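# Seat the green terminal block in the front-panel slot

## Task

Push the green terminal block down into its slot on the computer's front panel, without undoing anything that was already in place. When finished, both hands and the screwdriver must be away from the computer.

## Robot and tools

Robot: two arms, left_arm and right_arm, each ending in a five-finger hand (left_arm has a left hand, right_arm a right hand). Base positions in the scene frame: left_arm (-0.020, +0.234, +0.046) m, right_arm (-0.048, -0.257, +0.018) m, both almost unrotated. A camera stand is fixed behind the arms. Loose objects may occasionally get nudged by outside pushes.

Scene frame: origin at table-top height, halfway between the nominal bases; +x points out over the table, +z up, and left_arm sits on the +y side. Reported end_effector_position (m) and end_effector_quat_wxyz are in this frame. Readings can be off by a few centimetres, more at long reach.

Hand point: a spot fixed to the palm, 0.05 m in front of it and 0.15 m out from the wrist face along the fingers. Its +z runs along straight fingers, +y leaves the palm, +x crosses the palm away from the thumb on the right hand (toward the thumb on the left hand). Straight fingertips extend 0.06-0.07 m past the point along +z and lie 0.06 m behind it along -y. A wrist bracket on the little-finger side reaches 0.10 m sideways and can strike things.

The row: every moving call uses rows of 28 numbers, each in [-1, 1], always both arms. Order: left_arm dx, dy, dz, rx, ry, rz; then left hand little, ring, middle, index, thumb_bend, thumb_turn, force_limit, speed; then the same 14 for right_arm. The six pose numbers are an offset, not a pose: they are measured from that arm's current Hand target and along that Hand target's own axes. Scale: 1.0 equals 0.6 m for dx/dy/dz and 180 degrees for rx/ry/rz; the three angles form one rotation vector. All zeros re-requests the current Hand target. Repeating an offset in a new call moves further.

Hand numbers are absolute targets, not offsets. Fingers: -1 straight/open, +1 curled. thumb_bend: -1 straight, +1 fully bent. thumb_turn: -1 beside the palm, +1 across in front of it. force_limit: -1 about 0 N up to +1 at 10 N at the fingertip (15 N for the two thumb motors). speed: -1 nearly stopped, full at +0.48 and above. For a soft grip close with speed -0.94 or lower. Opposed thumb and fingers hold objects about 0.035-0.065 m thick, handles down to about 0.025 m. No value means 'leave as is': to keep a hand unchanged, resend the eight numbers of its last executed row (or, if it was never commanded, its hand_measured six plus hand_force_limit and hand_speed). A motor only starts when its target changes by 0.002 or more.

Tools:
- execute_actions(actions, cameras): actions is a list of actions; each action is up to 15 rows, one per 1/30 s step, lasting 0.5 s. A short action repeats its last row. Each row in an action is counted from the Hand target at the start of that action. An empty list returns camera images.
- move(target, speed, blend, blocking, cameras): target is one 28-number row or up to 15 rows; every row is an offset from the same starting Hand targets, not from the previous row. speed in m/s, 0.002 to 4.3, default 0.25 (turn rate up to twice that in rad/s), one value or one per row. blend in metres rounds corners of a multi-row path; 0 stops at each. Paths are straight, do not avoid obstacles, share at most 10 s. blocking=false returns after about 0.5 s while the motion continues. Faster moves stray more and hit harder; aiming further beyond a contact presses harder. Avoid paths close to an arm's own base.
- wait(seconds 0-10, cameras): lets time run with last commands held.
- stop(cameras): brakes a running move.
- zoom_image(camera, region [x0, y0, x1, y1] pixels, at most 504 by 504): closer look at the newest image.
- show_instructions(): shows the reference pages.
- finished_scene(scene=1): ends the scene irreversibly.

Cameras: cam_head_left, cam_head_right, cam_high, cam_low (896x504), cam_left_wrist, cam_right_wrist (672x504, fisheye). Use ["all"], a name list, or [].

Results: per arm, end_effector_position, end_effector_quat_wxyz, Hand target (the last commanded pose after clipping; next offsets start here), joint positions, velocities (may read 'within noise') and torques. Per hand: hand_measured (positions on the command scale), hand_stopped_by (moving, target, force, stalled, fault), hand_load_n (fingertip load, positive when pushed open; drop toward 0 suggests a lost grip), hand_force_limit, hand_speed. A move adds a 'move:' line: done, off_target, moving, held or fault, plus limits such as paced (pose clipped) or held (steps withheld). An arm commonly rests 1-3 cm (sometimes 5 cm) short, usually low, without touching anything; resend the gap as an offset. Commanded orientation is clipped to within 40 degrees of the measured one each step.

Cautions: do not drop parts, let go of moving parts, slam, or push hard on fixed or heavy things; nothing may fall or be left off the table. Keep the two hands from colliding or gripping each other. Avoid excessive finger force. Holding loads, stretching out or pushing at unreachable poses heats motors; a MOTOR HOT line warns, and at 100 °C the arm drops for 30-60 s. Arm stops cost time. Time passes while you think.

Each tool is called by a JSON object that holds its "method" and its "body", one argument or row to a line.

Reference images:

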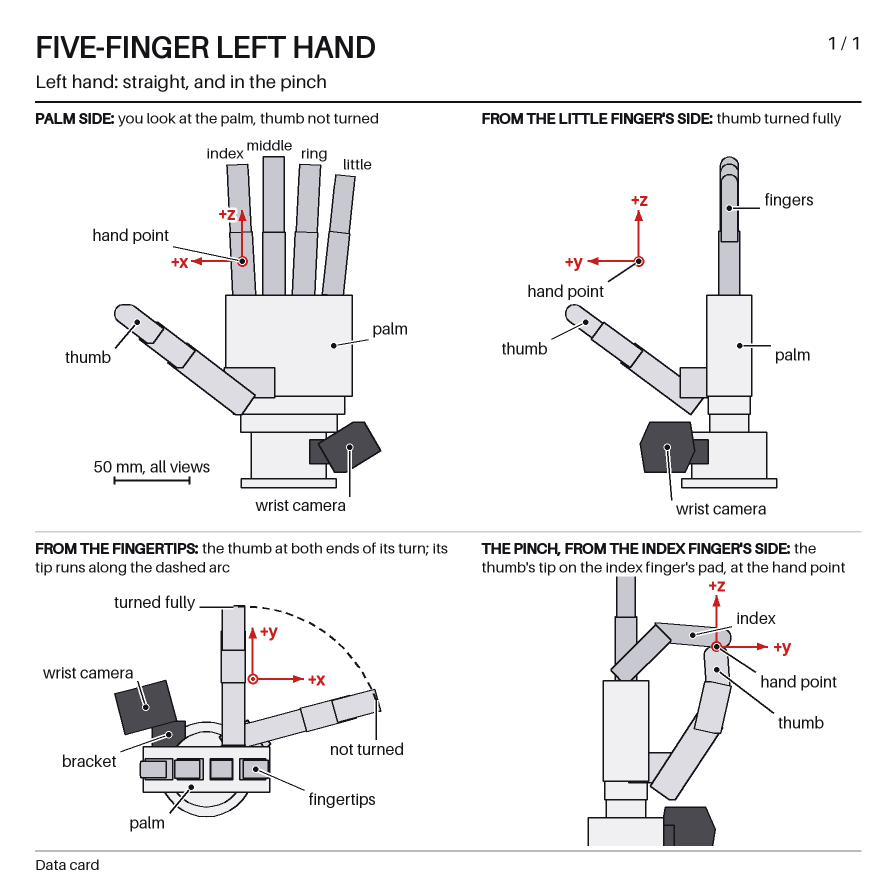

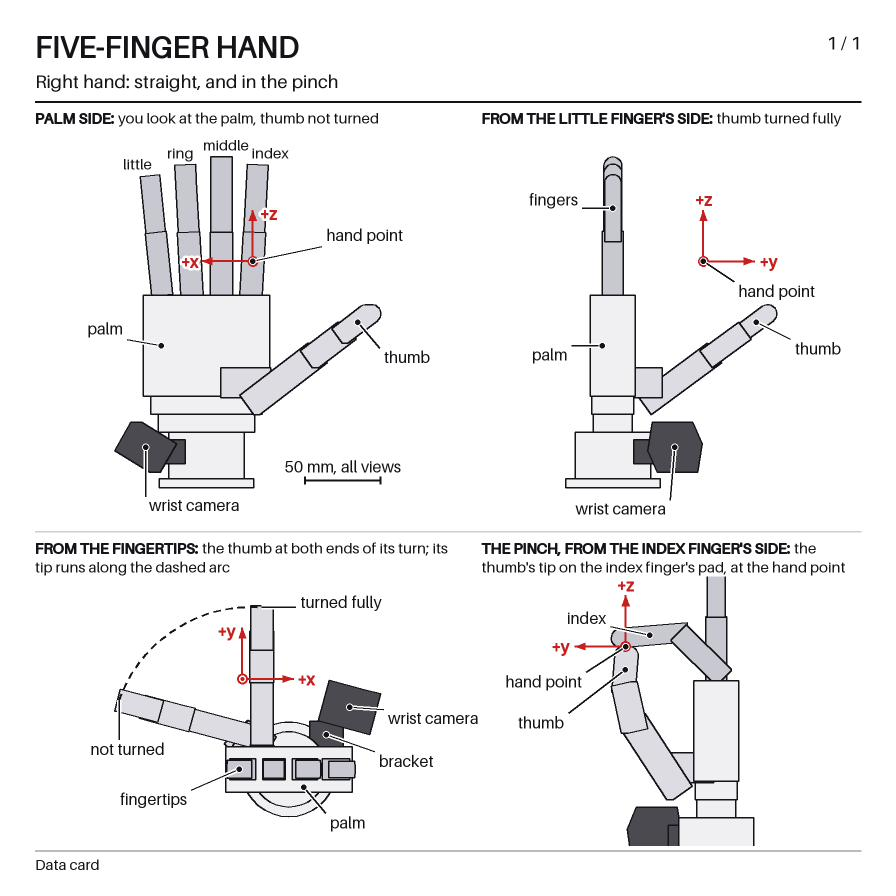

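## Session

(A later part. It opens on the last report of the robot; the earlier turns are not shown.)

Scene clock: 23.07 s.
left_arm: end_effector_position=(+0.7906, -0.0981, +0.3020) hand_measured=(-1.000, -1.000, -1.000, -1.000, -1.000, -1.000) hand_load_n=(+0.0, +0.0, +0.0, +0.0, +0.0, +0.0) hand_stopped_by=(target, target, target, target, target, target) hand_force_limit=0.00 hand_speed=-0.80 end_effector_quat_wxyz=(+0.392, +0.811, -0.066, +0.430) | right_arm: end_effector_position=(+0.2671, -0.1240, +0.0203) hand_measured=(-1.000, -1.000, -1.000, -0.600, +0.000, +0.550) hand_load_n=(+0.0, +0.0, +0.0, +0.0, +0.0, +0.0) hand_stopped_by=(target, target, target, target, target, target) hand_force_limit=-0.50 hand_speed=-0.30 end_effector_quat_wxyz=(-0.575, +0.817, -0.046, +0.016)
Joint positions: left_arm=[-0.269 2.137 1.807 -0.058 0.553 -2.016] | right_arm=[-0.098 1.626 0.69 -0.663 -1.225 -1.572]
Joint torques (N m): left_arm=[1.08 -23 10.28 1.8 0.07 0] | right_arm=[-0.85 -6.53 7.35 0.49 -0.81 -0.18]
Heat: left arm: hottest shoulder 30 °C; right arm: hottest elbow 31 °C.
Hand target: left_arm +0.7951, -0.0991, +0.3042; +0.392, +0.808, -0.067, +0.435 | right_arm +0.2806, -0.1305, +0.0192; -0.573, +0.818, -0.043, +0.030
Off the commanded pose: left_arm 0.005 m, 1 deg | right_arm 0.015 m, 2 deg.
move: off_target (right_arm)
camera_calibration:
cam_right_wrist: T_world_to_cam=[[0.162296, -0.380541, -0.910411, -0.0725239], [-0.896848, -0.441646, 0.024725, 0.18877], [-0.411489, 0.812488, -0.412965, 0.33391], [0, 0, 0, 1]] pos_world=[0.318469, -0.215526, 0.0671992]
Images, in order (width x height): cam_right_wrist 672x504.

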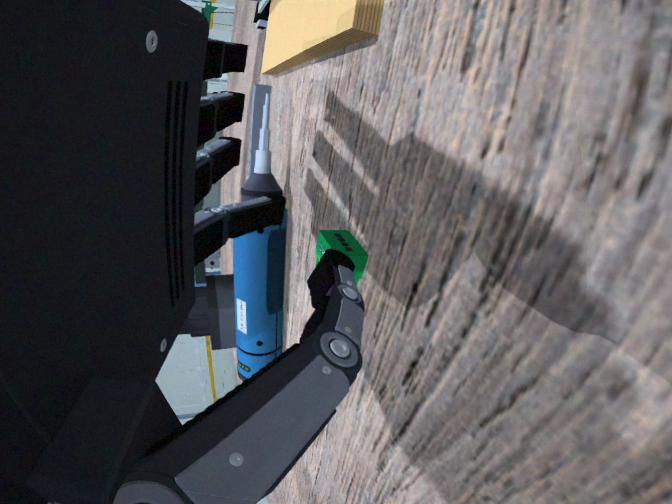

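{"method": "move", "body": {
  "target": [0,0,0,0,0,0,-1,-1,-1,-1,-1,-1,0,-0.8,-0.0045,0.0158,0.0053,0,0,0,-1,-1,-1,-0.6,0.0,0.55,-0.5,-0.3],
  "speed": 0.03,
  "cameras": ["cam_right_wrist","cam_low"]
}}

{"method": "zoom_image", "body": {
  "camera": "cam_right_wrist",
  "region": [250, 170, 450, 320]
}}

{"method": "zoom_image", "body": {
  "camera": "cam_low",
  "region": [120, 240, 320, 380]
}}

Scene clock: 24.27 s.
left_arm: end_effector_position=(+0.7906, -0.0981, +0.3020) hand_measured=(-1.000, -1.000, -1.000, -1.000, -1.000, -1.000) hand_load_n=(+0.0, +0.0, +0.0, +0.0, +0.0, +0.0) hand_stopped_by=(target, target, target, target, target, target) hand_force_limit=0.00 hand_speed=-0.80 end_effector_quat_wxyz=(+0.392, +0.811, -0.066, +0.430) | right_arm: end_effector_position=(+0.2708, -0.1243, +0.0128) hand_measured=(-1.000, -1.000, -1.000, -0.600, +0.000, +0.550) hand_load_n=(+0.0, +0.0, +0.0, +0.0, +0.0, +0.0) hand_stopped_by=(target, target, target, target, target, target) hand_force_limit=-0.50 hand_speed=-0.30 end_effector_quat_wxyz=(-0.575, +0.817, -0.042, +0.021)
Joint positions: left_arm=[-0.269 2.137 1.807 -0.058 0.553 -2.016] | right_arm=[-0.098 1.648 0.69 -0.629 -1.225 -1.573]
Joint torques (N m): left_arm=[1.08 -23.06 10.28 1.8 0.07 0] | right_arm=[-0.85 -6.71 6.08 0.51 -0.82 -0.2]
Heat: left arm: hottest shoulder 30 °C; right arm: hottest elbow 31 °C.
Hand target: left_arm +0.7951, -0.0991, +0.3042; +0.392, +0.808, -0.067, +0.435 | right_arm +0.2779, -0.1304, +0.0092; -0.573, +0.818, -0.043, +0.031
Off the commanded pose: left_arm 0.005 m, 1 deg | right_arm 0.010 m, 1 deg.
move: done
camera_calibration:
cam_right_wrist: T_world_to_cam=[[0.173717, -0.381587, -0.907862, -0.0833157], [-0.896974, -0.441858, 0.0140861, 0.192315], [-0.406522, 0.811882, -0.419032, 0.331342], [0, 0, 0, 1]] pos_world=[0.321673, -0.215827, 0.0604947]
Images, in order (width x height): cam_low 896x504, cam_right_wrist 672x504.

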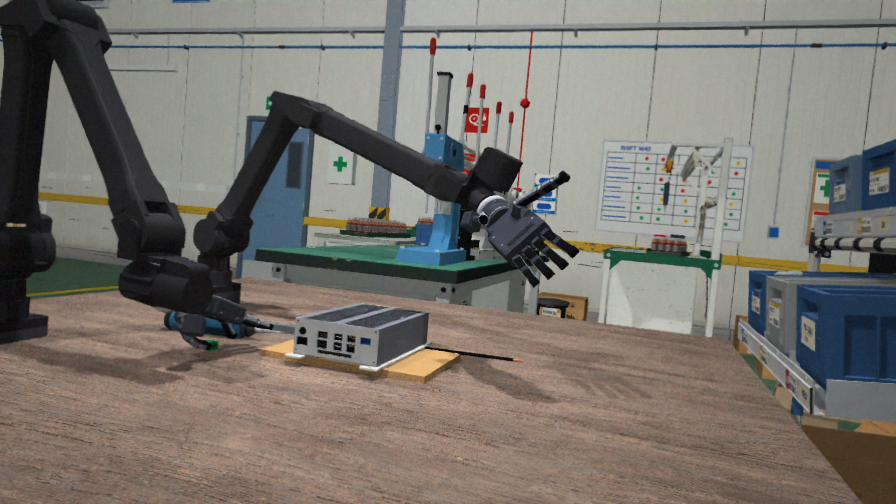

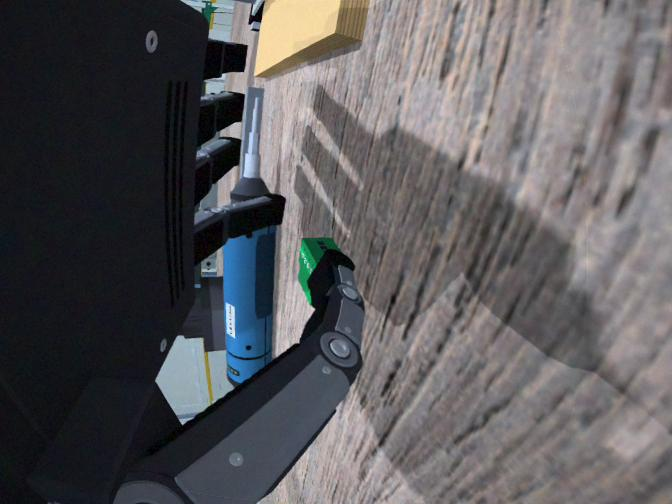

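Scaled by 2.520 from the camera's 672x504 image, which has a finer 960x720 frame.

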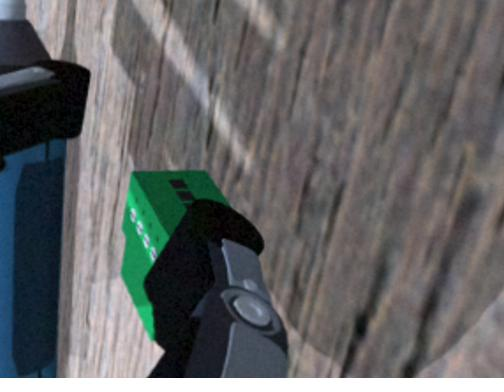

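Scaled by 2.520 from the camera's 896x504 image, which has a finer 1280x720 frame.

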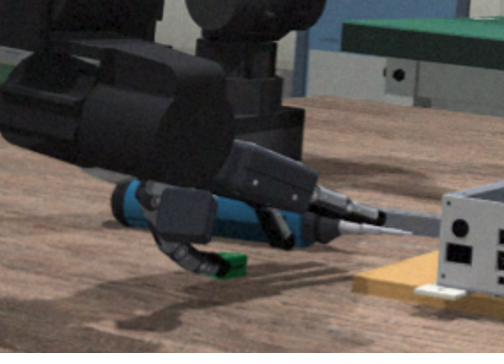

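{"method": "move", "body": {
  "target": [0,0,0,0,0,0,-1,-1,-1,-1,-1,-1,0,-0.8,-0.0133,0.0037,0,0,0,0,-1,-1,-1,-0.6,0.0,0.55,-0.5,-0.3],
  "speed": 0.03,
  "cameras": ["cam_right_wrist"]
}}

{"method": "zoom_image", "body": {
  "camera": "cam_right_wrist",
  "region": [250, 170, 450, 320]
}}

Scene clock: 25.33 s.
left_arm: end_effector_position=(+0.7906, -0.0981, +0.3020) hand_measured=(-1.000, -1.000, -1.000, -1.000, -1.000, -1.000) hand_load_n=(+0.0, +0.0, +0.0, +0.0, +0.0, +0.0) hand_stopped_by=(target, target, target, target, target, target) hand_force_limit=0.00 hand_speed=-0.80 end_effector_quat_wxyz=(+0.392, +0.811, -0.066, +0.430) | right_arm: end_effector_position=(+0.2679, -0.1247, +0.0106) hand_measured=(-1.000, -1.000, -1.000, -0.600, +0.000, +0.550) hand_load_n=(+0.0, +0.0, +0.0, +0.0, +0.0, +0.0) hand_stopped_by=(target, target, target, target, target, target) hand_force_limit=-0.50 hand_speed=-0.30 end_effector_quat_wxyz=(-0.574, +0.817, -0.042, +0.022)
Joint positions: left_arm=[-0.269 2.137 1.807 -0.058 0.553 -2.016] | right_arm=[-0.1 1.648 0.68 -0.621 -1.225 -1.578]
Joint torques (N m): left_arm=[1.08 -23.06 10.28 1.8 0.06 0] | right_arm=[-1.08 -7.18 4.9 0.61 -0.82 -0.21]
Heat: left arm: hottest shoulder 30 °C; right arm: hottest elbow 31 °C.
Hand target: left_arm +0.7951, -0.0991, +0.3042; +0.392, +0.808, -0.067, +0.435 | right_arm +0.2701, -0.1304, +0.0072; -0.573, +0.818, -0.043, +0.031
Off the commanded pose: left_arm 0.005 m, 1 deg | right_arm 0.007 m, 1 deg.
move: done
camera_calibration:
cam_right_wrist: T_world_to_cam=[[0.176155, -0.381822, -0.907293, -0.0856075], [-0.897088, -0.441696, 0.0117085, 0.189597], [-0.405218, 0.81186, -0.420335, 0.329225], [0, 0, 0, 1]] pos_world=[0.318574, -0.216227, 0.0584937]
Images, in order (width x height): cam_right_wrist 672x504.

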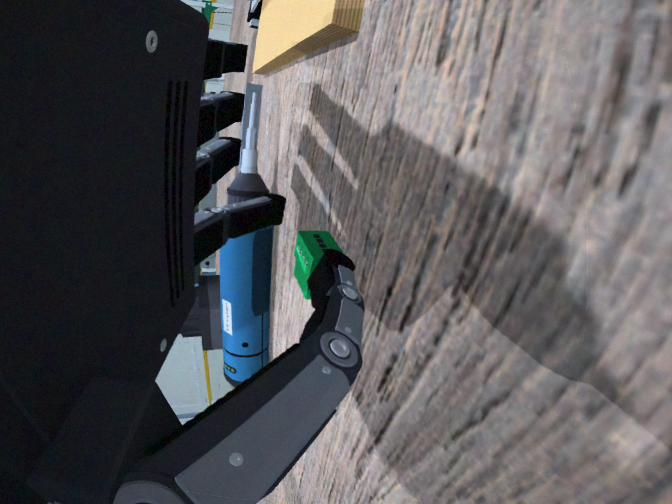

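Scaled by 2.520 from the camera's 672x504 image, which has a finer 960x720 frame.

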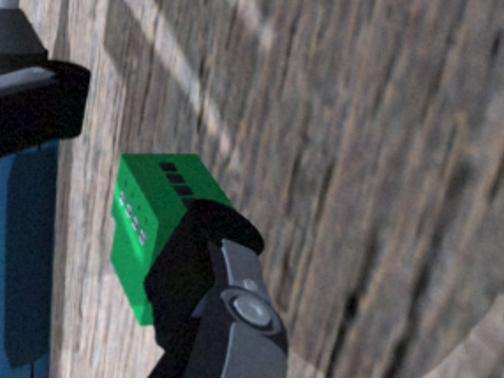

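{"method": "move", "body": {
  "target": [0,0,0,0,0,0,-1,-1,-1,-1,-1,-1,0,-0.8,-0.006,0,0,0,0,0,-1,-1,-1,-0.6,0.0,0.55,-0.5,-0.3],
  "speed": 0.03,
  "cameras": ["cam_right_wrist"]
}}

{"method": "zoom_image", "body": {
  "camera": "cam_right_wrist",
  "region": [250, 170, 450, 320]
}}

Scene clock: 26.30 s.
left_arm: end_effector_position=(+0.7906, -0.0981, +0.3020) hand_measured=(-1.000, -1.000, -1.000, -1.000, -1.000, -1.000) hand_load_n=(+0.0, +0.0, +0.0, +0.0, -0.5, +0.0) hand_stopped_by=(target, target, target, target, target, target) hand_force_limit=0.00 hand_speed=-0.80 end_effector_quat_wxyz=(+0.392, +0.811, -0.066, +0.430) | right_arm: end_effector_position=(+0.2636, -0.1243, +0.0088) hand_measured=(-1.000, -1.000, -1.000, -0.600, +0.000, +0.550) hand_load_n=(+0.0, +0.0, +0.0, +0.0, +0.0, +0.0) hand_stopped_by=(target, target, target, target, target, target) hand_force_limit=-0.50 hand_speed=-0.30 end_effector_quat_wxyz=(-0.575, +0.817, -0.043, +0.020)
Joint positions: left_arm=[-0.269 2.137 1.807 -0.058 0.553 -2.016] | right_arm=[-0.1 1.648 0.671 -0.618 -1.225 -1.579]
Joint torques (N m): left_arm=[1.08 -23.06 10.28 1.8 0.07 0] | right_arm=[-0.85 -7.59 4.78 0.61 -0.82 -0.2]
Heat: left arm: hottest shoulder 30 °C; right arm: hottest elbow 31 °C.
Hand target: left_arm +0.7951, -0.0991, +0.3042; +0.392, +0.808, -0.067, +0.435 | right_arm +0.2663, -0.1300, +0.0072; -0.573, +0.818, -0.043, +0.030
Off the commanded pose: left_arm 0.005 m, 1 deg | right_arm 0.007 m, 1 deg.
move: done
camera_calibration:
cam_right_wrist: T_world_to_cam=[[0.170615, -0.381215, -0.908607, -0.0847962], [-0.89694, -0.441827, 0.0169483, 0.18584], [-0.407908, 0.812074, -0.417309, 0.327076], [0, 0, 0, 1]] pos_world=[0.314572, -0.215827, 0.0562959]
Images, in order (width x height): cam_right_wrist 672x504.

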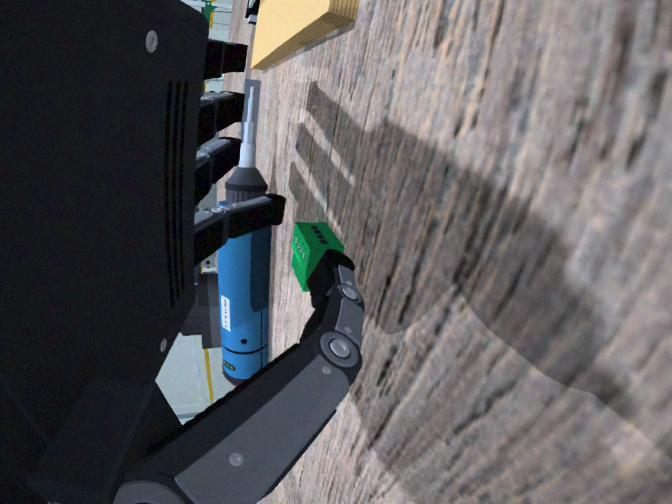

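Scaled by 2.520 from the camera's 672x504 image, which has a finer 960x720 frame.

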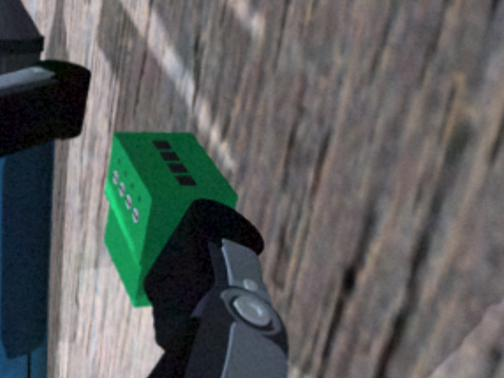

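{"method": "move", "body": {
  "target": [0,0,0,0,0,0,-1,-1,-1,-1,-1,-1,0,-0.8,0,0,0,0,0,0,-1,-1,-1,0.1,0.0,0.55,-0.6,-0.93],
  "speed": 0.03,
  "cameras": ["cam_right_wrist","cam_low"]
}}

{"method": "zoom_image", "body": {
  "camera": "cam_right_wrist",
  "region": [250, 170, 450, 320]
}}

Scene clock: 27.97 s.
left_arm: end_effector_position=(+0.7906, -0.0981, +0.3020) hand_measured=(-1.000, -1.000, -1.000, -1.000, -1.000, -1.000) hand_load_n=(+0.0, +0.0, +0.0, +0.0, +0.0, +0.0) hand_stopped_by=(target, target, target, target, target, target) hand_force_limit=0.00 hand_speed=-0.80 end_effector_quat_wxyz=(+0.392, +0.811, -0.066, +0.430) | right_arm: end_effector_position=(+0.2638, -0.1237, +0.0095) hand_measured=(-1.000, -1.000, -1.000, -0.352, +0.000, +0.550) hand_load_n=(+0.0, +0.0, +0.0, +1.5, +0.0, +0.0) hand_stopped_by=(target, target, target, force, target, target) hand_force_limit=-0.60 hand_speed=-0.93 end_effector_quat_wxyz=(-0.576, +0.816, -0.043, +0.020)
Joint positions: left_arm=[-0.269 2.137 1.807 -0.058 0.553 -2.016] | right_arm=[-0.1 1.648 0.671 -0.618 -1.23 -1.579]
Joint torques (N m): left_arm=[1.08 -23 10.28 1.8 0.07 0] | right_arm=[-0.85 -7.59 4.79 0.55 -0.61 -0.2]
Heat: left arm: hottest shoulder 30 °C; right arm: hottest elbow 31 °C.
Hand target: left_arm +0.7951, -0.0991, +0.3042; +0.392, +0.808, -0.067, +0.435 | right_arm +0.2664, -0.1300, +0.0072; -0.573, +0.818, -0.043, +0.030
Off the commanded pose: left_arm 0.005 m, 1 deg | right_arm 0.007 m, 1 deg.
move: done
camera_calibration:
cam_right_wrist: T_world_to_cam=[[0.171669, -0.3771, -0.910124, -0.0837883], [-0.896928, -0.441957, 0.0139404, 0.186196], [-0.407493, 0.813922, -0.414102, 0.327082], [0, 0, 0, 1]] pos_world=[0.314672, -0.215525, 0.0565921]
Images, in order (width x height): cam_low 896x504, cam_right_wrist 672x504.

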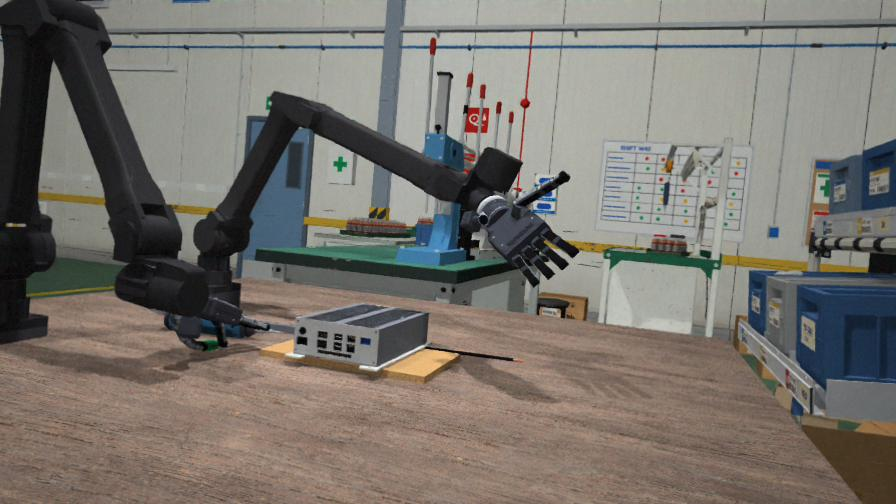

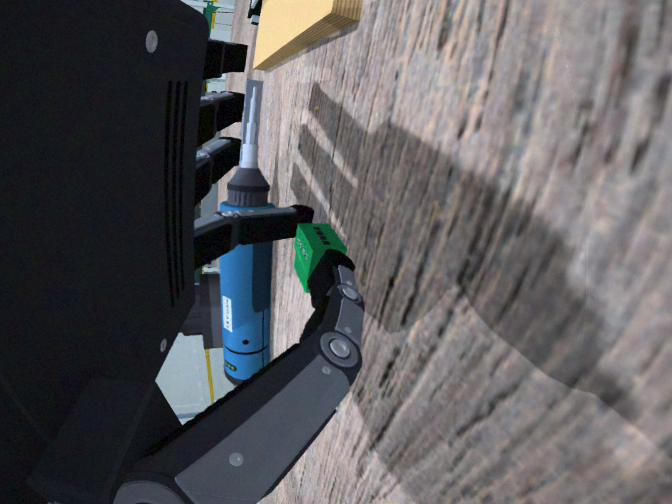

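Scaled by 2.520 from the camera's 672x504 image, which has a finer 960x720 frame.

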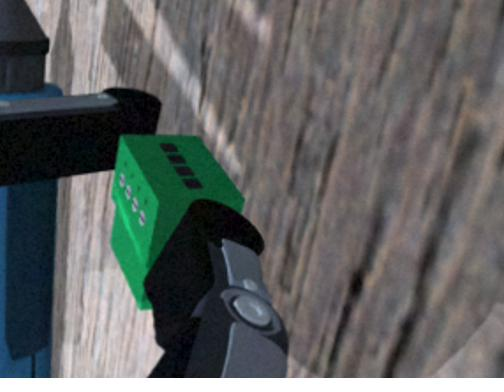

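{"method": "move", "body": {
  "target": [0,0,0,0,0,0,-1,-1,-1,-1,-1,-1,0,-0.8,0,0,0,0,0,0,-1,-1,-1,0.12,0.0,0.55,-0.3,-0.93],
  "speed": 0.03,
  "cameras": ["cam_right_wrist","cam_low"]
}}

{"method": "zoom_image", "body": {
  "camera": "cam_right_wrist",
  "region": [250, 170, 450, 320]
}}

{"method": "zoom_image", "body": {
  "camera": "cam_low",
  "region": [150, 290, 270, 370]
}}

Scene clock: 29.13 s.
left_arm: end_effector_position=(+0.7906, -0.0981, +0.3020) hand_measured=(-1.000, -1.000, -1.000, -1.000, -1.000, -1.000) hand_load_n=(+0.0, +0.0, +0.0, +0.0, +0.0, +0.0) hand_stopped_by=(target, target, target, target, target, target) hand_force_limit=0.00 hand_speed=-0.80 end_effector_quat_wxyz=(+0.392, +0.811, -0.066, +0.430) | right_arm: end_effector_position=(+0.2643, -0.1225, +0.0119) hand_measured=(-1.000, -1.000, -1.000, -0.222, +0.000, +0.550) hand_load_n=(+0.0, +0.0, +0.0, +3.0, +0.0, +0.0) hand_stopped_by=(target, target, target, force, target, target) hand_force_limit=-0.30 hand_speed=-0.93 end_effector_quat_wxyz=(-0.581, +0.813, -0.042, +0.021)
Joint positions: left_arm=[-0.269 2.137 1.807 -0.058 0.553 -2.016] | right_arm=[-0.1 1.646 0.671 -0.618 -1.24 -1.579]
Joint torques (N m): left_arm=[1.08 -23.06 10.28 1.8 0.07 0] | right_arm=[-0.85 -7.41 4.81 0.55 -0.13 -0.2]
Heat: left arm: hottest shoulder 30 °C; right arm: hottest elbow 31 °C.
Hand target: left_arm +0.7951, -0.0991, +0.3042; +0.392, +0.808, -0.067, +0.435 | right_arm +0.2663, -0.1300, +0.0071; -0.573, +0.818, -0.043, +0.030
Off the commanded pose: left_arm 0.005 m, 1 deg | right_arm 0.009 m, 2 deg.
move: done
camera_calibration:
cam_right_wrist: T_world_to_cam=[[0.174972, -0.368016, -0.913208, -0.0809252], [-0.897051, -0.441883, 0.00619905, 0.187394], [-0.405812, 0.81811, -0.407446, 0.327274], [0, 0, 0, 1]] pos_world=[0.315073, -0.214722, 0.0582833]
Images, in order (width x height): cam_low 896x504, cam_right_wrist 672x504.

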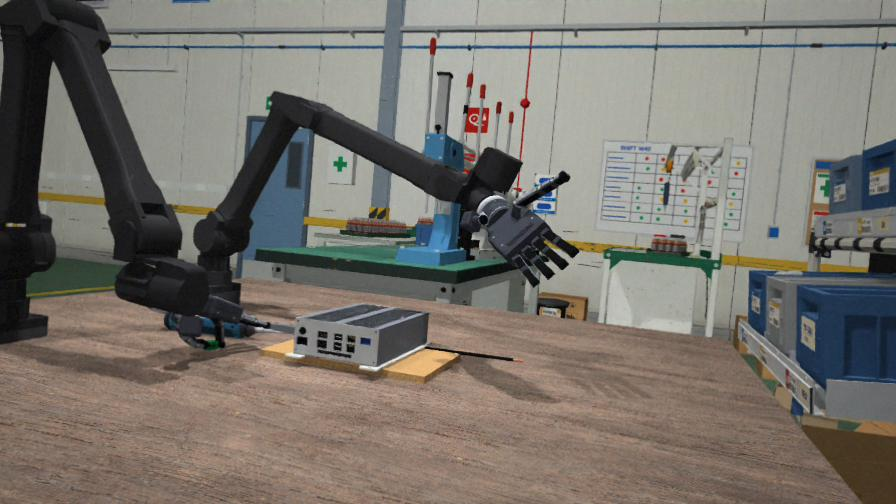

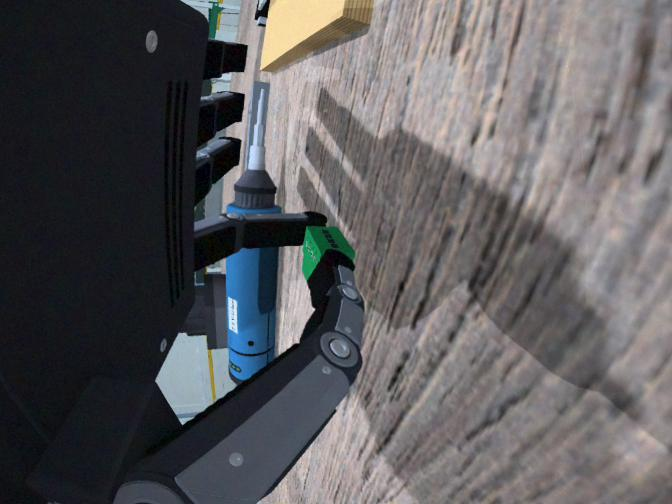

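Scaled by 2.520 from the camera's 672x504 image, which has a finer 960x720 frame.

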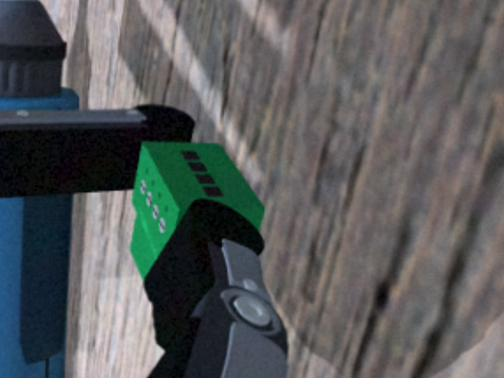

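Scaled by 4.200 from the camera's 896x504 image, which has a finer 1280x720 frame.

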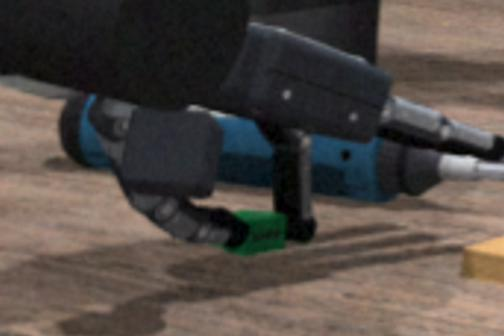

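{"method": "move", "body": {
  "target": [
    [0,0,0,0,0,0,-1,-1,-1,-1,-1,-1,0,-0.8,0,0,0,0,0,0,-1,-1,-1,-0.5,0.0,0.55,-0.3,-0.6],
    [0,0,0,0,0,0,-1,-1,-1,-1,-1,-1,0,-0.8,0,-0.0094,-0.0034,0,0,0,-1,-1,-1,-0.5,-0.1,0.55,-0.3,-0.6]
  ],
  "speed": 0.03,
  "cameras": ["cam_right_wrist"]
}}

{"method": "zoom_image", "body": {
  "camera": "cam_right_wrist",
  "region": [250, 170, 450, 320]
}}

Scene clock: 31.73 s.
left_arm: end_effector_position=(+0.7906, -0.0981, +0.3020) hand_measured=(-1.000, -1.000, -1.000, -1.000, -1.000, -1.000) hand_load_n=(+0.0, +0.0, +0.0, +0.0, +0.0, +0.0) hand_stopped_by=(target, target, target, target, target, target) hand_force_limit=0.00 hand_speed=-0.80 end_effector_quat_wxyz=(+0.392, +0.811, -0.066, +0.430) | right_arm: end_effector_position=(+0.2654, -0.1257, +0.0125) hand_measured=(-1.000, -1.000, -1.000, -0.500, -0.100, +0.550) hand_load_n=(+0.0, +0.0, +0.0, +0.0, -0.5, +0.0) hand_stopped_by=(target, target, target, target, target, target) hand_force_limit=-0.30 hand_speed=-0.60 end_effector_quat_wxyz=(-0.575, +0.817, -0.042, +0.025)
Joint positions: left_arm=[-0.269 2.137 1.807 -0.058 0.553 -2.016] | right_arm=[-0.104 1.635 0.671 -0.621 -1.225 -1.579]
Joint torques (N m): left_arm=[1.08 -23 10.28 1.8 0.07 0.01] | right_arm=[-0.56 -7.88 5.15 -0.02 -0.8 -0.19]
Heat: left arm: hottest shoulder 30 °C; right arm: hottest elbow 31 °C.
Hand target: left_arm +0.7951, -0.0991, +0.3042; +0.392, +0.808, -0.067, +0.435 | right_arm +0.2663, -0.1300, +0.0131; -0.573, +0.818, -0.043, +0.030
Off the commanded pose: left_arm 0.005 m, 1 deg | right_arm 0.004 m, 1 deg.
move: done
camera_calibration:
cam_right_wrist: T_world_to_cam=[[0.178395, -0.382499, -0.90657, -0.0845125], [-0.898828, -0.438227, 0.00802537, 0.187787], [-0.400354, 0.813419, -0.421979, 0.328727], [0, 0, 0, 1]] pos_world=[0.315472, -0.217425, 0.060592]
Images, in order (width x height): cam_right_wrist 672x504.

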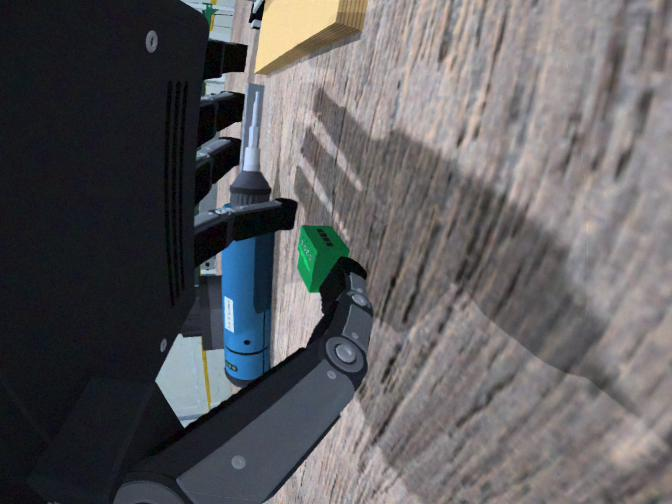

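Scaled by 2.520 from the camera's 672x504 image, which has a finer 960x720 frame.

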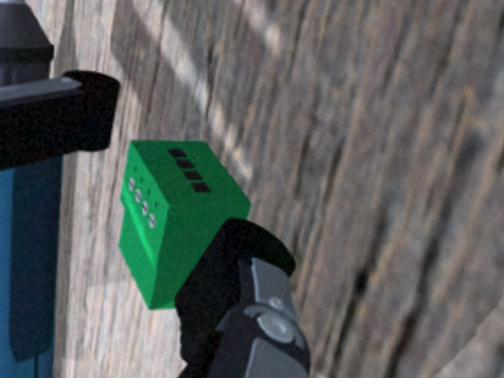

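{"method": "move", "body": {
  "target": [0,0,0,0,0,0,-1,-1,-1,-1,-1,-1,0,-0.8,-0.0023,-0.0055,0.0065,0,0,0,-1,-1,-1,-0.5,-0.1,0.55,-0.3,-0.6],
  "speed": 0.03,
  "cameras": ["cam_right_wrist"]
}}

{"method": "zoom_image", "body": {
  "camera": "cam_right_wrist",
  "region": [250, 170, 450, 320]
}}

Scene clock: 32.90 s.
left_arm: end_effector_position=(+0.7906, -0.0981, +0.3020) hand_measured=(-1.000, -1.000, -1.000, -1.000, -1.000, -1.000) hand_load_n=(+0.0, +0.0, +0.0, +0.0, +0.0, +0.0) hand_stopped_by=(target, target, target, target, target, target) hand_force_limit=0.00 hand_speed=-0.80 end_effector_quat_wxyz=(+0.392, +0.811, -0.066, +0.430) | right_arm: end_effector_position=(+0.2658, -0.1256, +0.0138) hand_measured=(-1.000, -1.000, -1.000, -0.500, -0.100, +0.550) hand_load_n=(-0.5, +0.0, +0.0, +0.0, +0.0, +0.0) hand_stopped_by=(target, target, target, target, target, target) hand_force_limit=-0.30 hand_speed=-0.60 end_effector_quat_wxyz=(-0.574, +0.817, -0.042, +0.030)
Joint positions: left_arm=[-0.269 2.137 1.807 -0.058 0.553 -2.016] | right_arm=[-0.104 1.625 0.663 -0.603 -1.225 -1.564]
Joint torques (N m): left_arm=[1.14 -23 10.28 1.8 0.07 0] | right_arm=[0.38 -7.94 4.96 0.61 -0.82 0]
Heat: left arm: hottest shoulder 30 °C; right arm: hottest elbow 31 °C.
Hand target: left_arm +0.7951, -0.0991, +0.3042; +0.392, +0.808, -0.067, +0.435 | right_arm +0.2655, -0.1251, +0.0148; -0.573, +0.818, -0.043, +0.030
Off the commanded pose: left_arm 0.005 m, 1 deg | right_arm 0.001 m, 0 deg.
move: done
camera_calibration:
cam_right_wrist: T_world_to_cam=[[0.183512, -0.384128, -0.904859, -0.0849226], [-0.90101, -0.433796, 0.001422, 0.189433], [-0.39307, 0.815026, -0.42571, 0.327692], [0, 0, 0, 1]] pos_world=[0.315071, -0.217523, 0.0623892]
Images, in order (width x height): cam_right_wrist 672x504.

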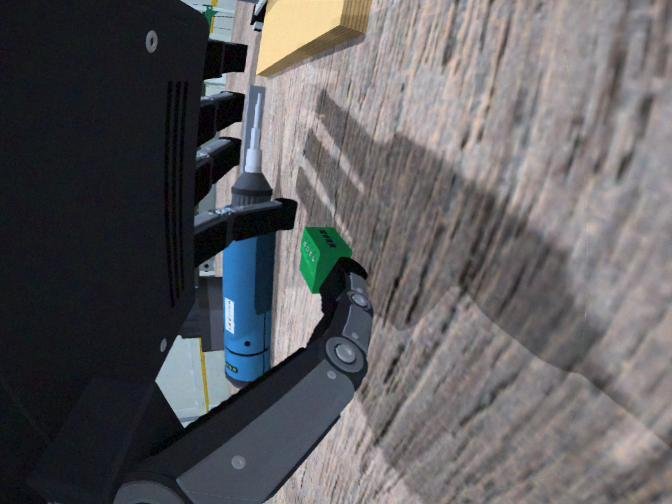

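Scaled by 2.520 from the camera's 672x504 image, which has a finer 960x720 frame.

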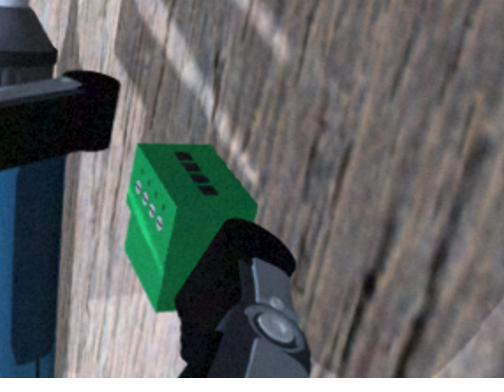

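{"method": "move", "body": {
  "target": [0,0,0,0,0,0,-1,-1,-1,-1,-1,-1,0,-0.8,0,0,0,0,0,0,-1,-1,-1,0.1,-0.1,0.55,-0.5,-0.93],
  "speed": 0.03,
  "cameras": ["cam_right_wrist","cam_low"]
}}

{"method": "zoom_image", "body": {
  "camera": "cam_right_wrist",
  "region": [250, 170, 450, 320]
}}

{"method": "zoom_image", "body": {
  "camera": "cam_low",
  "region": [150, 290, 270, 370]
}}

Scene clock: 35.60 s.
left_arm: end_effector_position=(+0.7906, -0.0981, +0.3020) hand_measured=(-1.000, -1.000, -1.000, -1.000, -1.000, -1.000) hand_load_n=(+0.0, +0.0, +0.0, +0.0, +0.0, +0.0) hand_stopped_by=(target, target, target, target, target, target) hand_force_limit=0.00 hand_speed=-0.80 end_effector_quat_wxyz=(+0.392, +0.811, -0.066, +0.430) | right_arm: end_effector_position=(+0.2663, -0.1251, +0.0159) hand_measured=(-1.000, -1.000, -1.000, -0.082, -0.100, +0.550) hand_load_n=(+0.0, +0.0, +0.0, +3.0, +1.0, +0.0) hand_stopped_by=(target, target, target, force, target, target) hand_force_limit=-0.50 hand_speed=-0.93 end_effector_quat_wxyz=(-0.576, +0.816, -0.043, +0.030)
Joint positions: left_arm=[-0.269 2.137 1.807 -0.058 0.553 -2.016] | right_arm=[-0.104 1.62 0.663 -0.603 -1.229 -1.558]
Joint torques (N m): left_arm=[1.14 -23.06 10.28 1.78 0.07 0] | right_arm=[0.44 -7.59 4.97 0.61 -0.66 -0.02]
Heat: left arm: hottest shoulder 30 °C; right arm: hottest elbow 31 °C.
Hand target: left_arm +0.7951, -0.0991, +0.3042; +0.392, +0.808, -0.067, +0.435 | right_arm +0.2655, -0.1251, +0.0149; -0.573, +0.818, -0.043, +0.031
Off the commanded pose: left_arm 0.005 m, 1 deg | right_arm 0.001 m, 0 deg.
move: done
camera_calibration:
cam_right_wrist: T_world_to_cam=[[0.182643, -0.381319, -0.906221, -0.082392], [-0.901886, -0.431975, -0.0000029107, 0.19055], [-0.391464, 0.817308, -0.422804, 0.32817], [0, 0, 0, 1]] pos_world=[0.315369, -0.217321, 0.0640867]
Images, in order (width x height): cam_low 896x504, cam_right_wrist 672x504.

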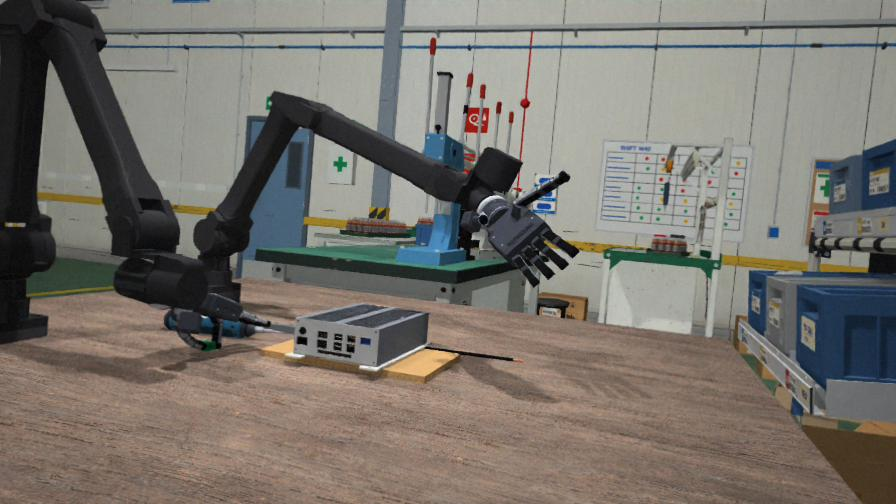

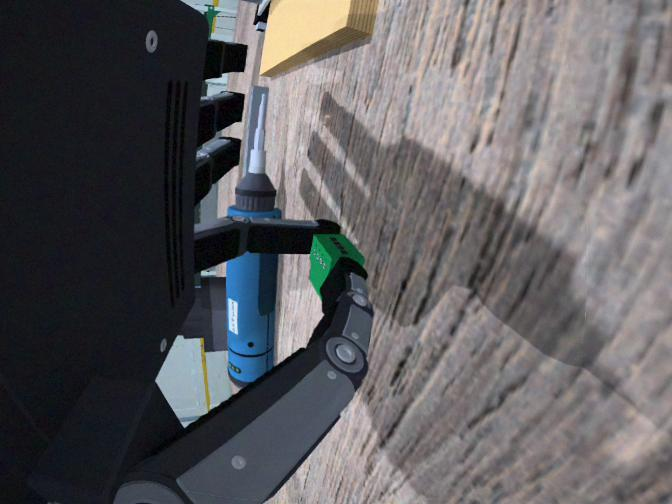

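Scaled by 2.520 from the camera's 672x504 image, which has a finer 960x720 frame.

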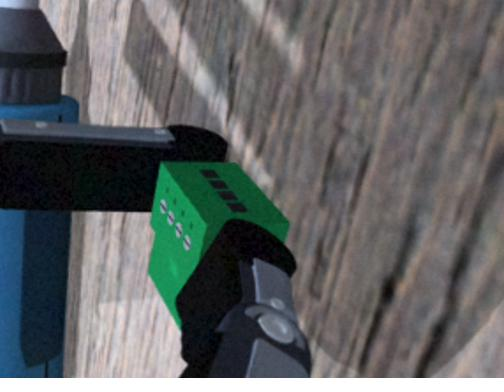

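Scaled by 4.200 from the camera's 896x504 image, which has a finer 1280x720 frame.

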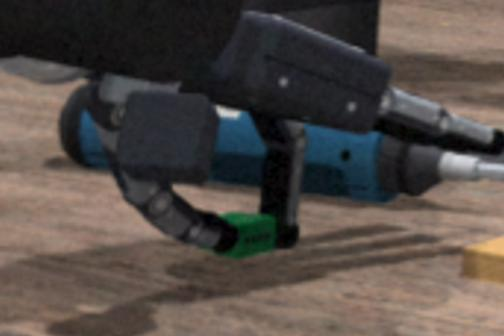

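{"method": "move", "body": {
  "target": [0,0,0,0,0,0,-1,-1,-1,-1,-1,-1,0,-0.8,0,-0.0627,-0.0228,0,0,0,-1,-1,-1,0.1,-0.1,0.55,-0.5,-0.93],
  "speed": 0.05,
  "cameras": ["cam_right_wrist","cam_low"]
}}

{"method": "zoom_image", "body": {
  "camera": "cam_right_wrist",
  "region": [250, 170, 450, 320]
}}

{"method": "zoom_image", "body": {
  "camera": "cam_low",
  "region": [150, 260, 270, 340]
}}

Scene clock: 37.20 s.
left_arm: end_effector_position=(+0.7906, -0.0981, +0.3020) hand_measured=(-1.000, -1.000, -1.000, -1.000, -1.000, -1.000) hand_load_n=(+0.0, +0.0, +0.0, +0.0, +0.0, +0.0) hand_stopped_by=(target, target, target, target, target, target) hand_force_limit=0.00 hand_speed=-0.80 end_effector_quat_wxyz=(+0.392, +0.811, -0.066, +0.430) | right_arm: end_effector_position=(+0.2554, -0.1244, +0.0479) hand_measured=(-1.000, -1.000, -1.000, -0.082, -0.100, +0.550) hand_load_n=(+0.0, +0.0, +0.0, +2.0, +1.0, +0.0) hand_stopped_by=(target, target, target, force, target, target) hand_force_limit=-0.50 hand_speed=-0.93 end_effector_quat_wxyz=(-0.575, +0.817, -0.047, +0.025)
Joint positions: left_arm=[-0.269 2.137 1.807 -0.058 0.553 -2.016] | right_arm=[-0.104 1.514 0.663 -0.722 -1.225 -1.558]
Joint torques (N m): left_arm=[1.14 -23.06 10.28 1.78 0.07 0] | right_arm=[0.44 -7.06 8.32 0.02 -0.81 0]
Heat: left arm: hottest shoulder 30 °C; right arm: hottest elbow 31 °C.
Hand target: left_arm +0.7951, -0.0991, +0.3042; +0.392, +0.808, -0.067, +0.435 | right_arm +0.2655, -0.1251, +0.0550; -0.573, +0.818, -0.043, +0.031
Off the commanded pose: left_arm 0.005 m, 1 deg | right_arm 0.012 m, 1 deg.
move: off_target (right_arm)
camera_calibration:
cam_right_wrist: T_world_to_cam=[[0.170595, -0.383271, -0.907745, -0.0482541], [-0.901814, -0.431933, 0.0128922, 0.180357], [-0.397026, 0.816417, -0.419325, 0.337976], [0, 0, 0, 1]] pos_world=[0.305065, -0.216522, 0.095594]
Images, in order (width x height): cam_low 896x504, cam_right_wrist 672x504.

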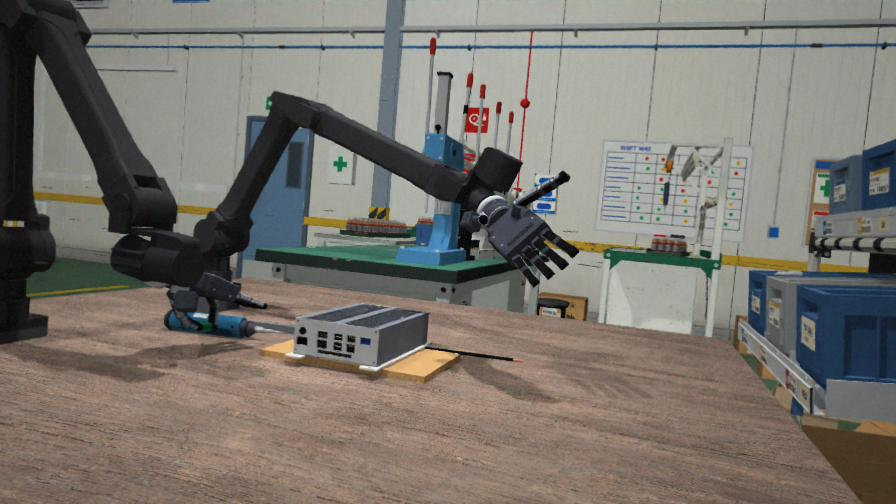

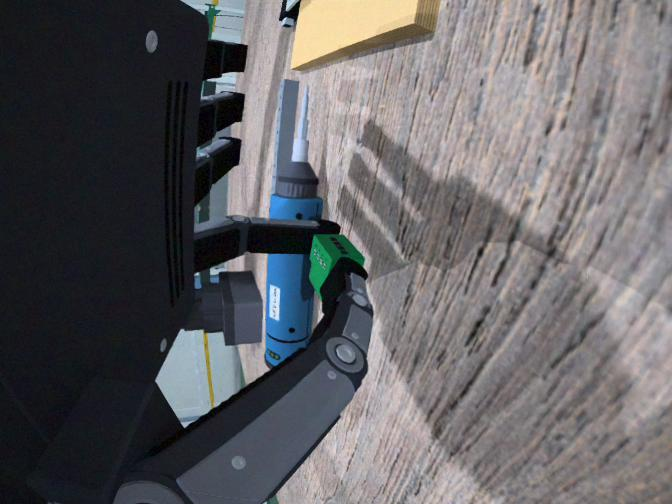

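Scaled by 2.520 from the camera's 672x504 image, which has a finer 960x720 frame.

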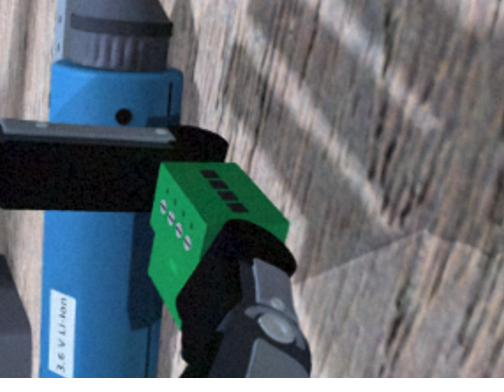

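Scaled by 4.200 from the camera's 896x504 image, which has a finer 1280x720 frame.

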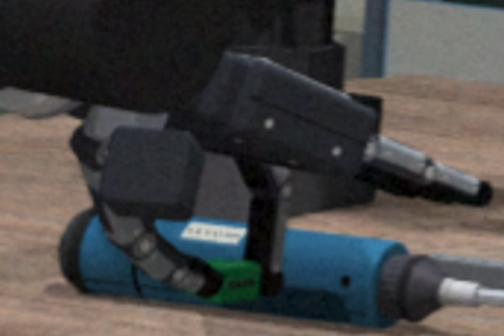

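{"method": "move", "body": {
  "target": [
    [0,0,0,0,0,0,-1,-1,-1,-1,-1,-1,0,-0.8,0,-0.094,-0.0342,0,0,0,-1,-1,-1,0.1,-0.1,0.55,-0.5,-0.93],
    [0,0,0,0,0,0,-1,-1,-1,-1,-1,-1,0,-0.8,0.2527,-0.0367,-0.1185,-0.0004,0.4537,0.1654,-1,-1,-1,0.1,-0.1,0.55,-0.5,-0.93]
  ],
  "speed": 0.2,
  "blend": 0.03,
  "cameras": ["cam_right_wrist","cam_low","cam_head_left","cam_high"]
}}

Scene clock: 43.10 s.
left_arm: end_effector_position=(+0.7906, -0.0981, +0.3020) hand_measured=(-1.000, -1.000, -1.000, -1.000, -1.000, -1.000) hand_load_n=(+0.0, +0.0, +0.0, +0.0, +0.0, +0.0) hand_stopped_by=(target, target, target, target, target, target) hand_force_limit=0.00 hand_speed=-0.80 end_effector_quat_wxyz=(+0.392, +0.811, -0.066, +0.430) | right_arm: end_effector_position=(+0.3945, -0.2089, +0.0860) hand_measured=(-1.000, -1.000, -1.000, -0.082, -0.100, +0.550) hand_load_n=(+0.0, +0.0, +0.0, +2.0, +1.0, +0.0) hand_stopped_by=(target, target, target, force, target, target) hand_force_limit=-0.50 hand_speed=-0.93 end_effector_quat_wxyz=(-0.378, +0.572, -0.600, +0.411)
Joint positions: left_arm=[-0.269 2.137 1.807 -0.058 0.553 -2.016] | right_arm=[0.098 1.239 0.394 0.455 0.155 0.045]
Joint torques (N m): left_arm=[1.08 -23.06 10.26 1.8 0.07 0] | right_arm=[1.38 -3.96 10.62 2.22 0.23 -0.01]
Heat: left arm: hottest shoulder 30 °C; right arm: hottest elbow 31 °C.
Hand target: left_arm +0.7951, -0.0991, +0.3042; +0.392, +0.808, -0.067, +0.435 | right_arm +0.4101, -0.2000, +0.1001; -0.395, +0.564, -0.594, +0.416
Off the commanded pose: left_arm 0.005 m, 1 deg | right_arm 0.023 m, 2 deg.
move: off_target (right_arm)
camera_calibration:
cam_right_wrist: T_world_to_cam=[[-0.41203, -0.212906, -0.885947, 0.193845], [-0.472541, 0.881272, 0.00798375, 0.37426], [0.779061, 0.421936, -0.463718, -0.0643383], [0, 0, 0, 1]] pos_world=[0.306847, -0.261407, 0.138914]
Images, in order (width x height): cam_head_left 896x504, cam_high 896x504, cam_low 896x504, cam_right_wrist 672x504.

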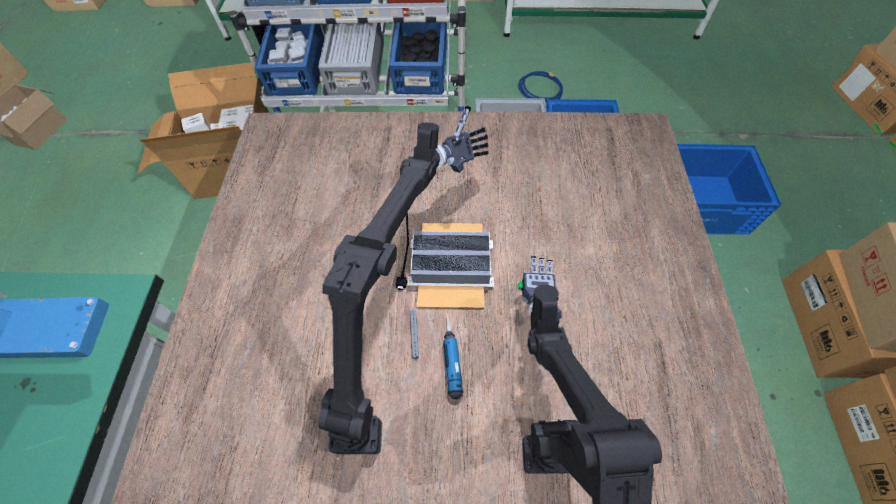

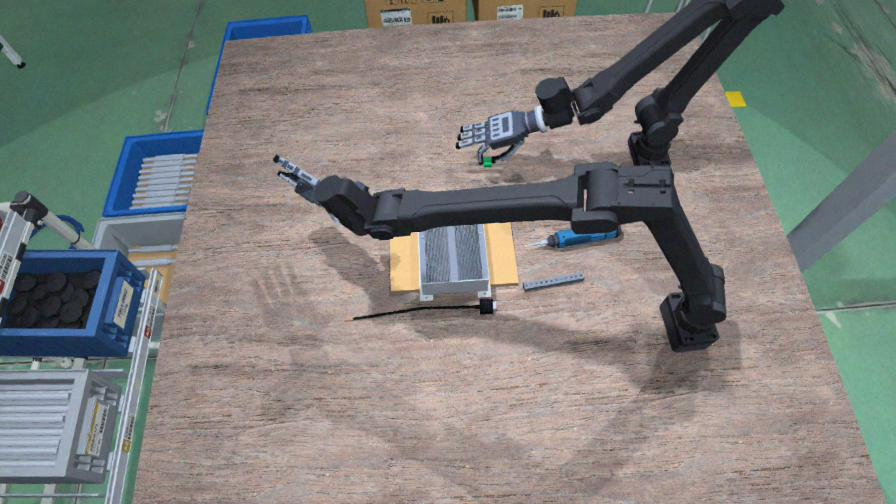

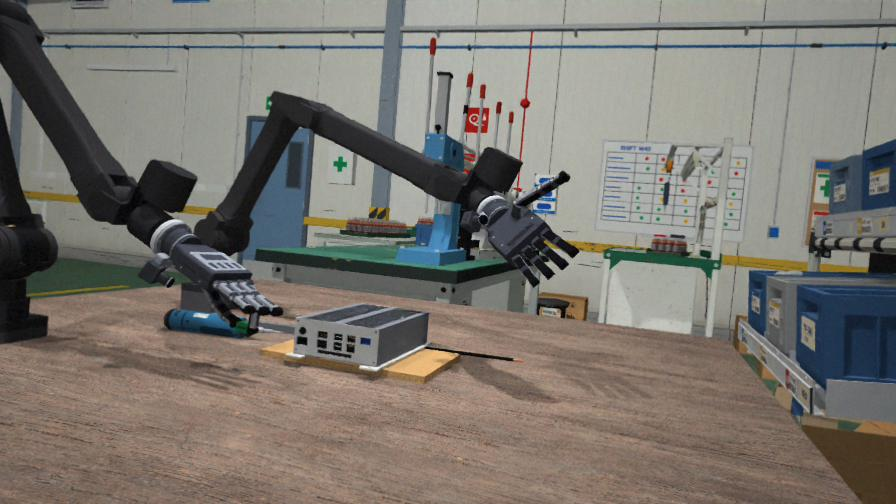

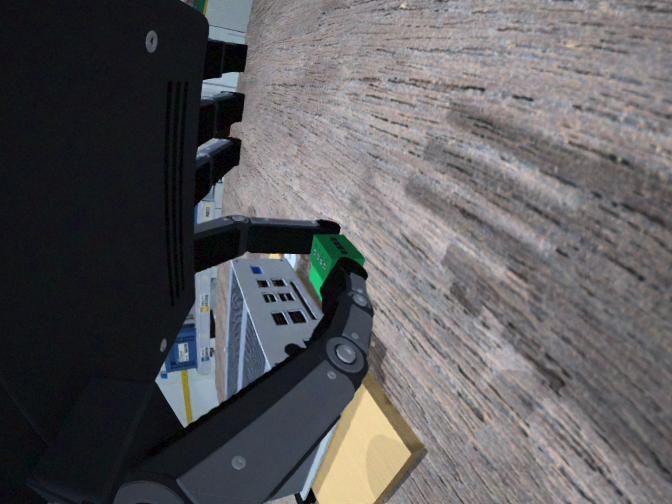

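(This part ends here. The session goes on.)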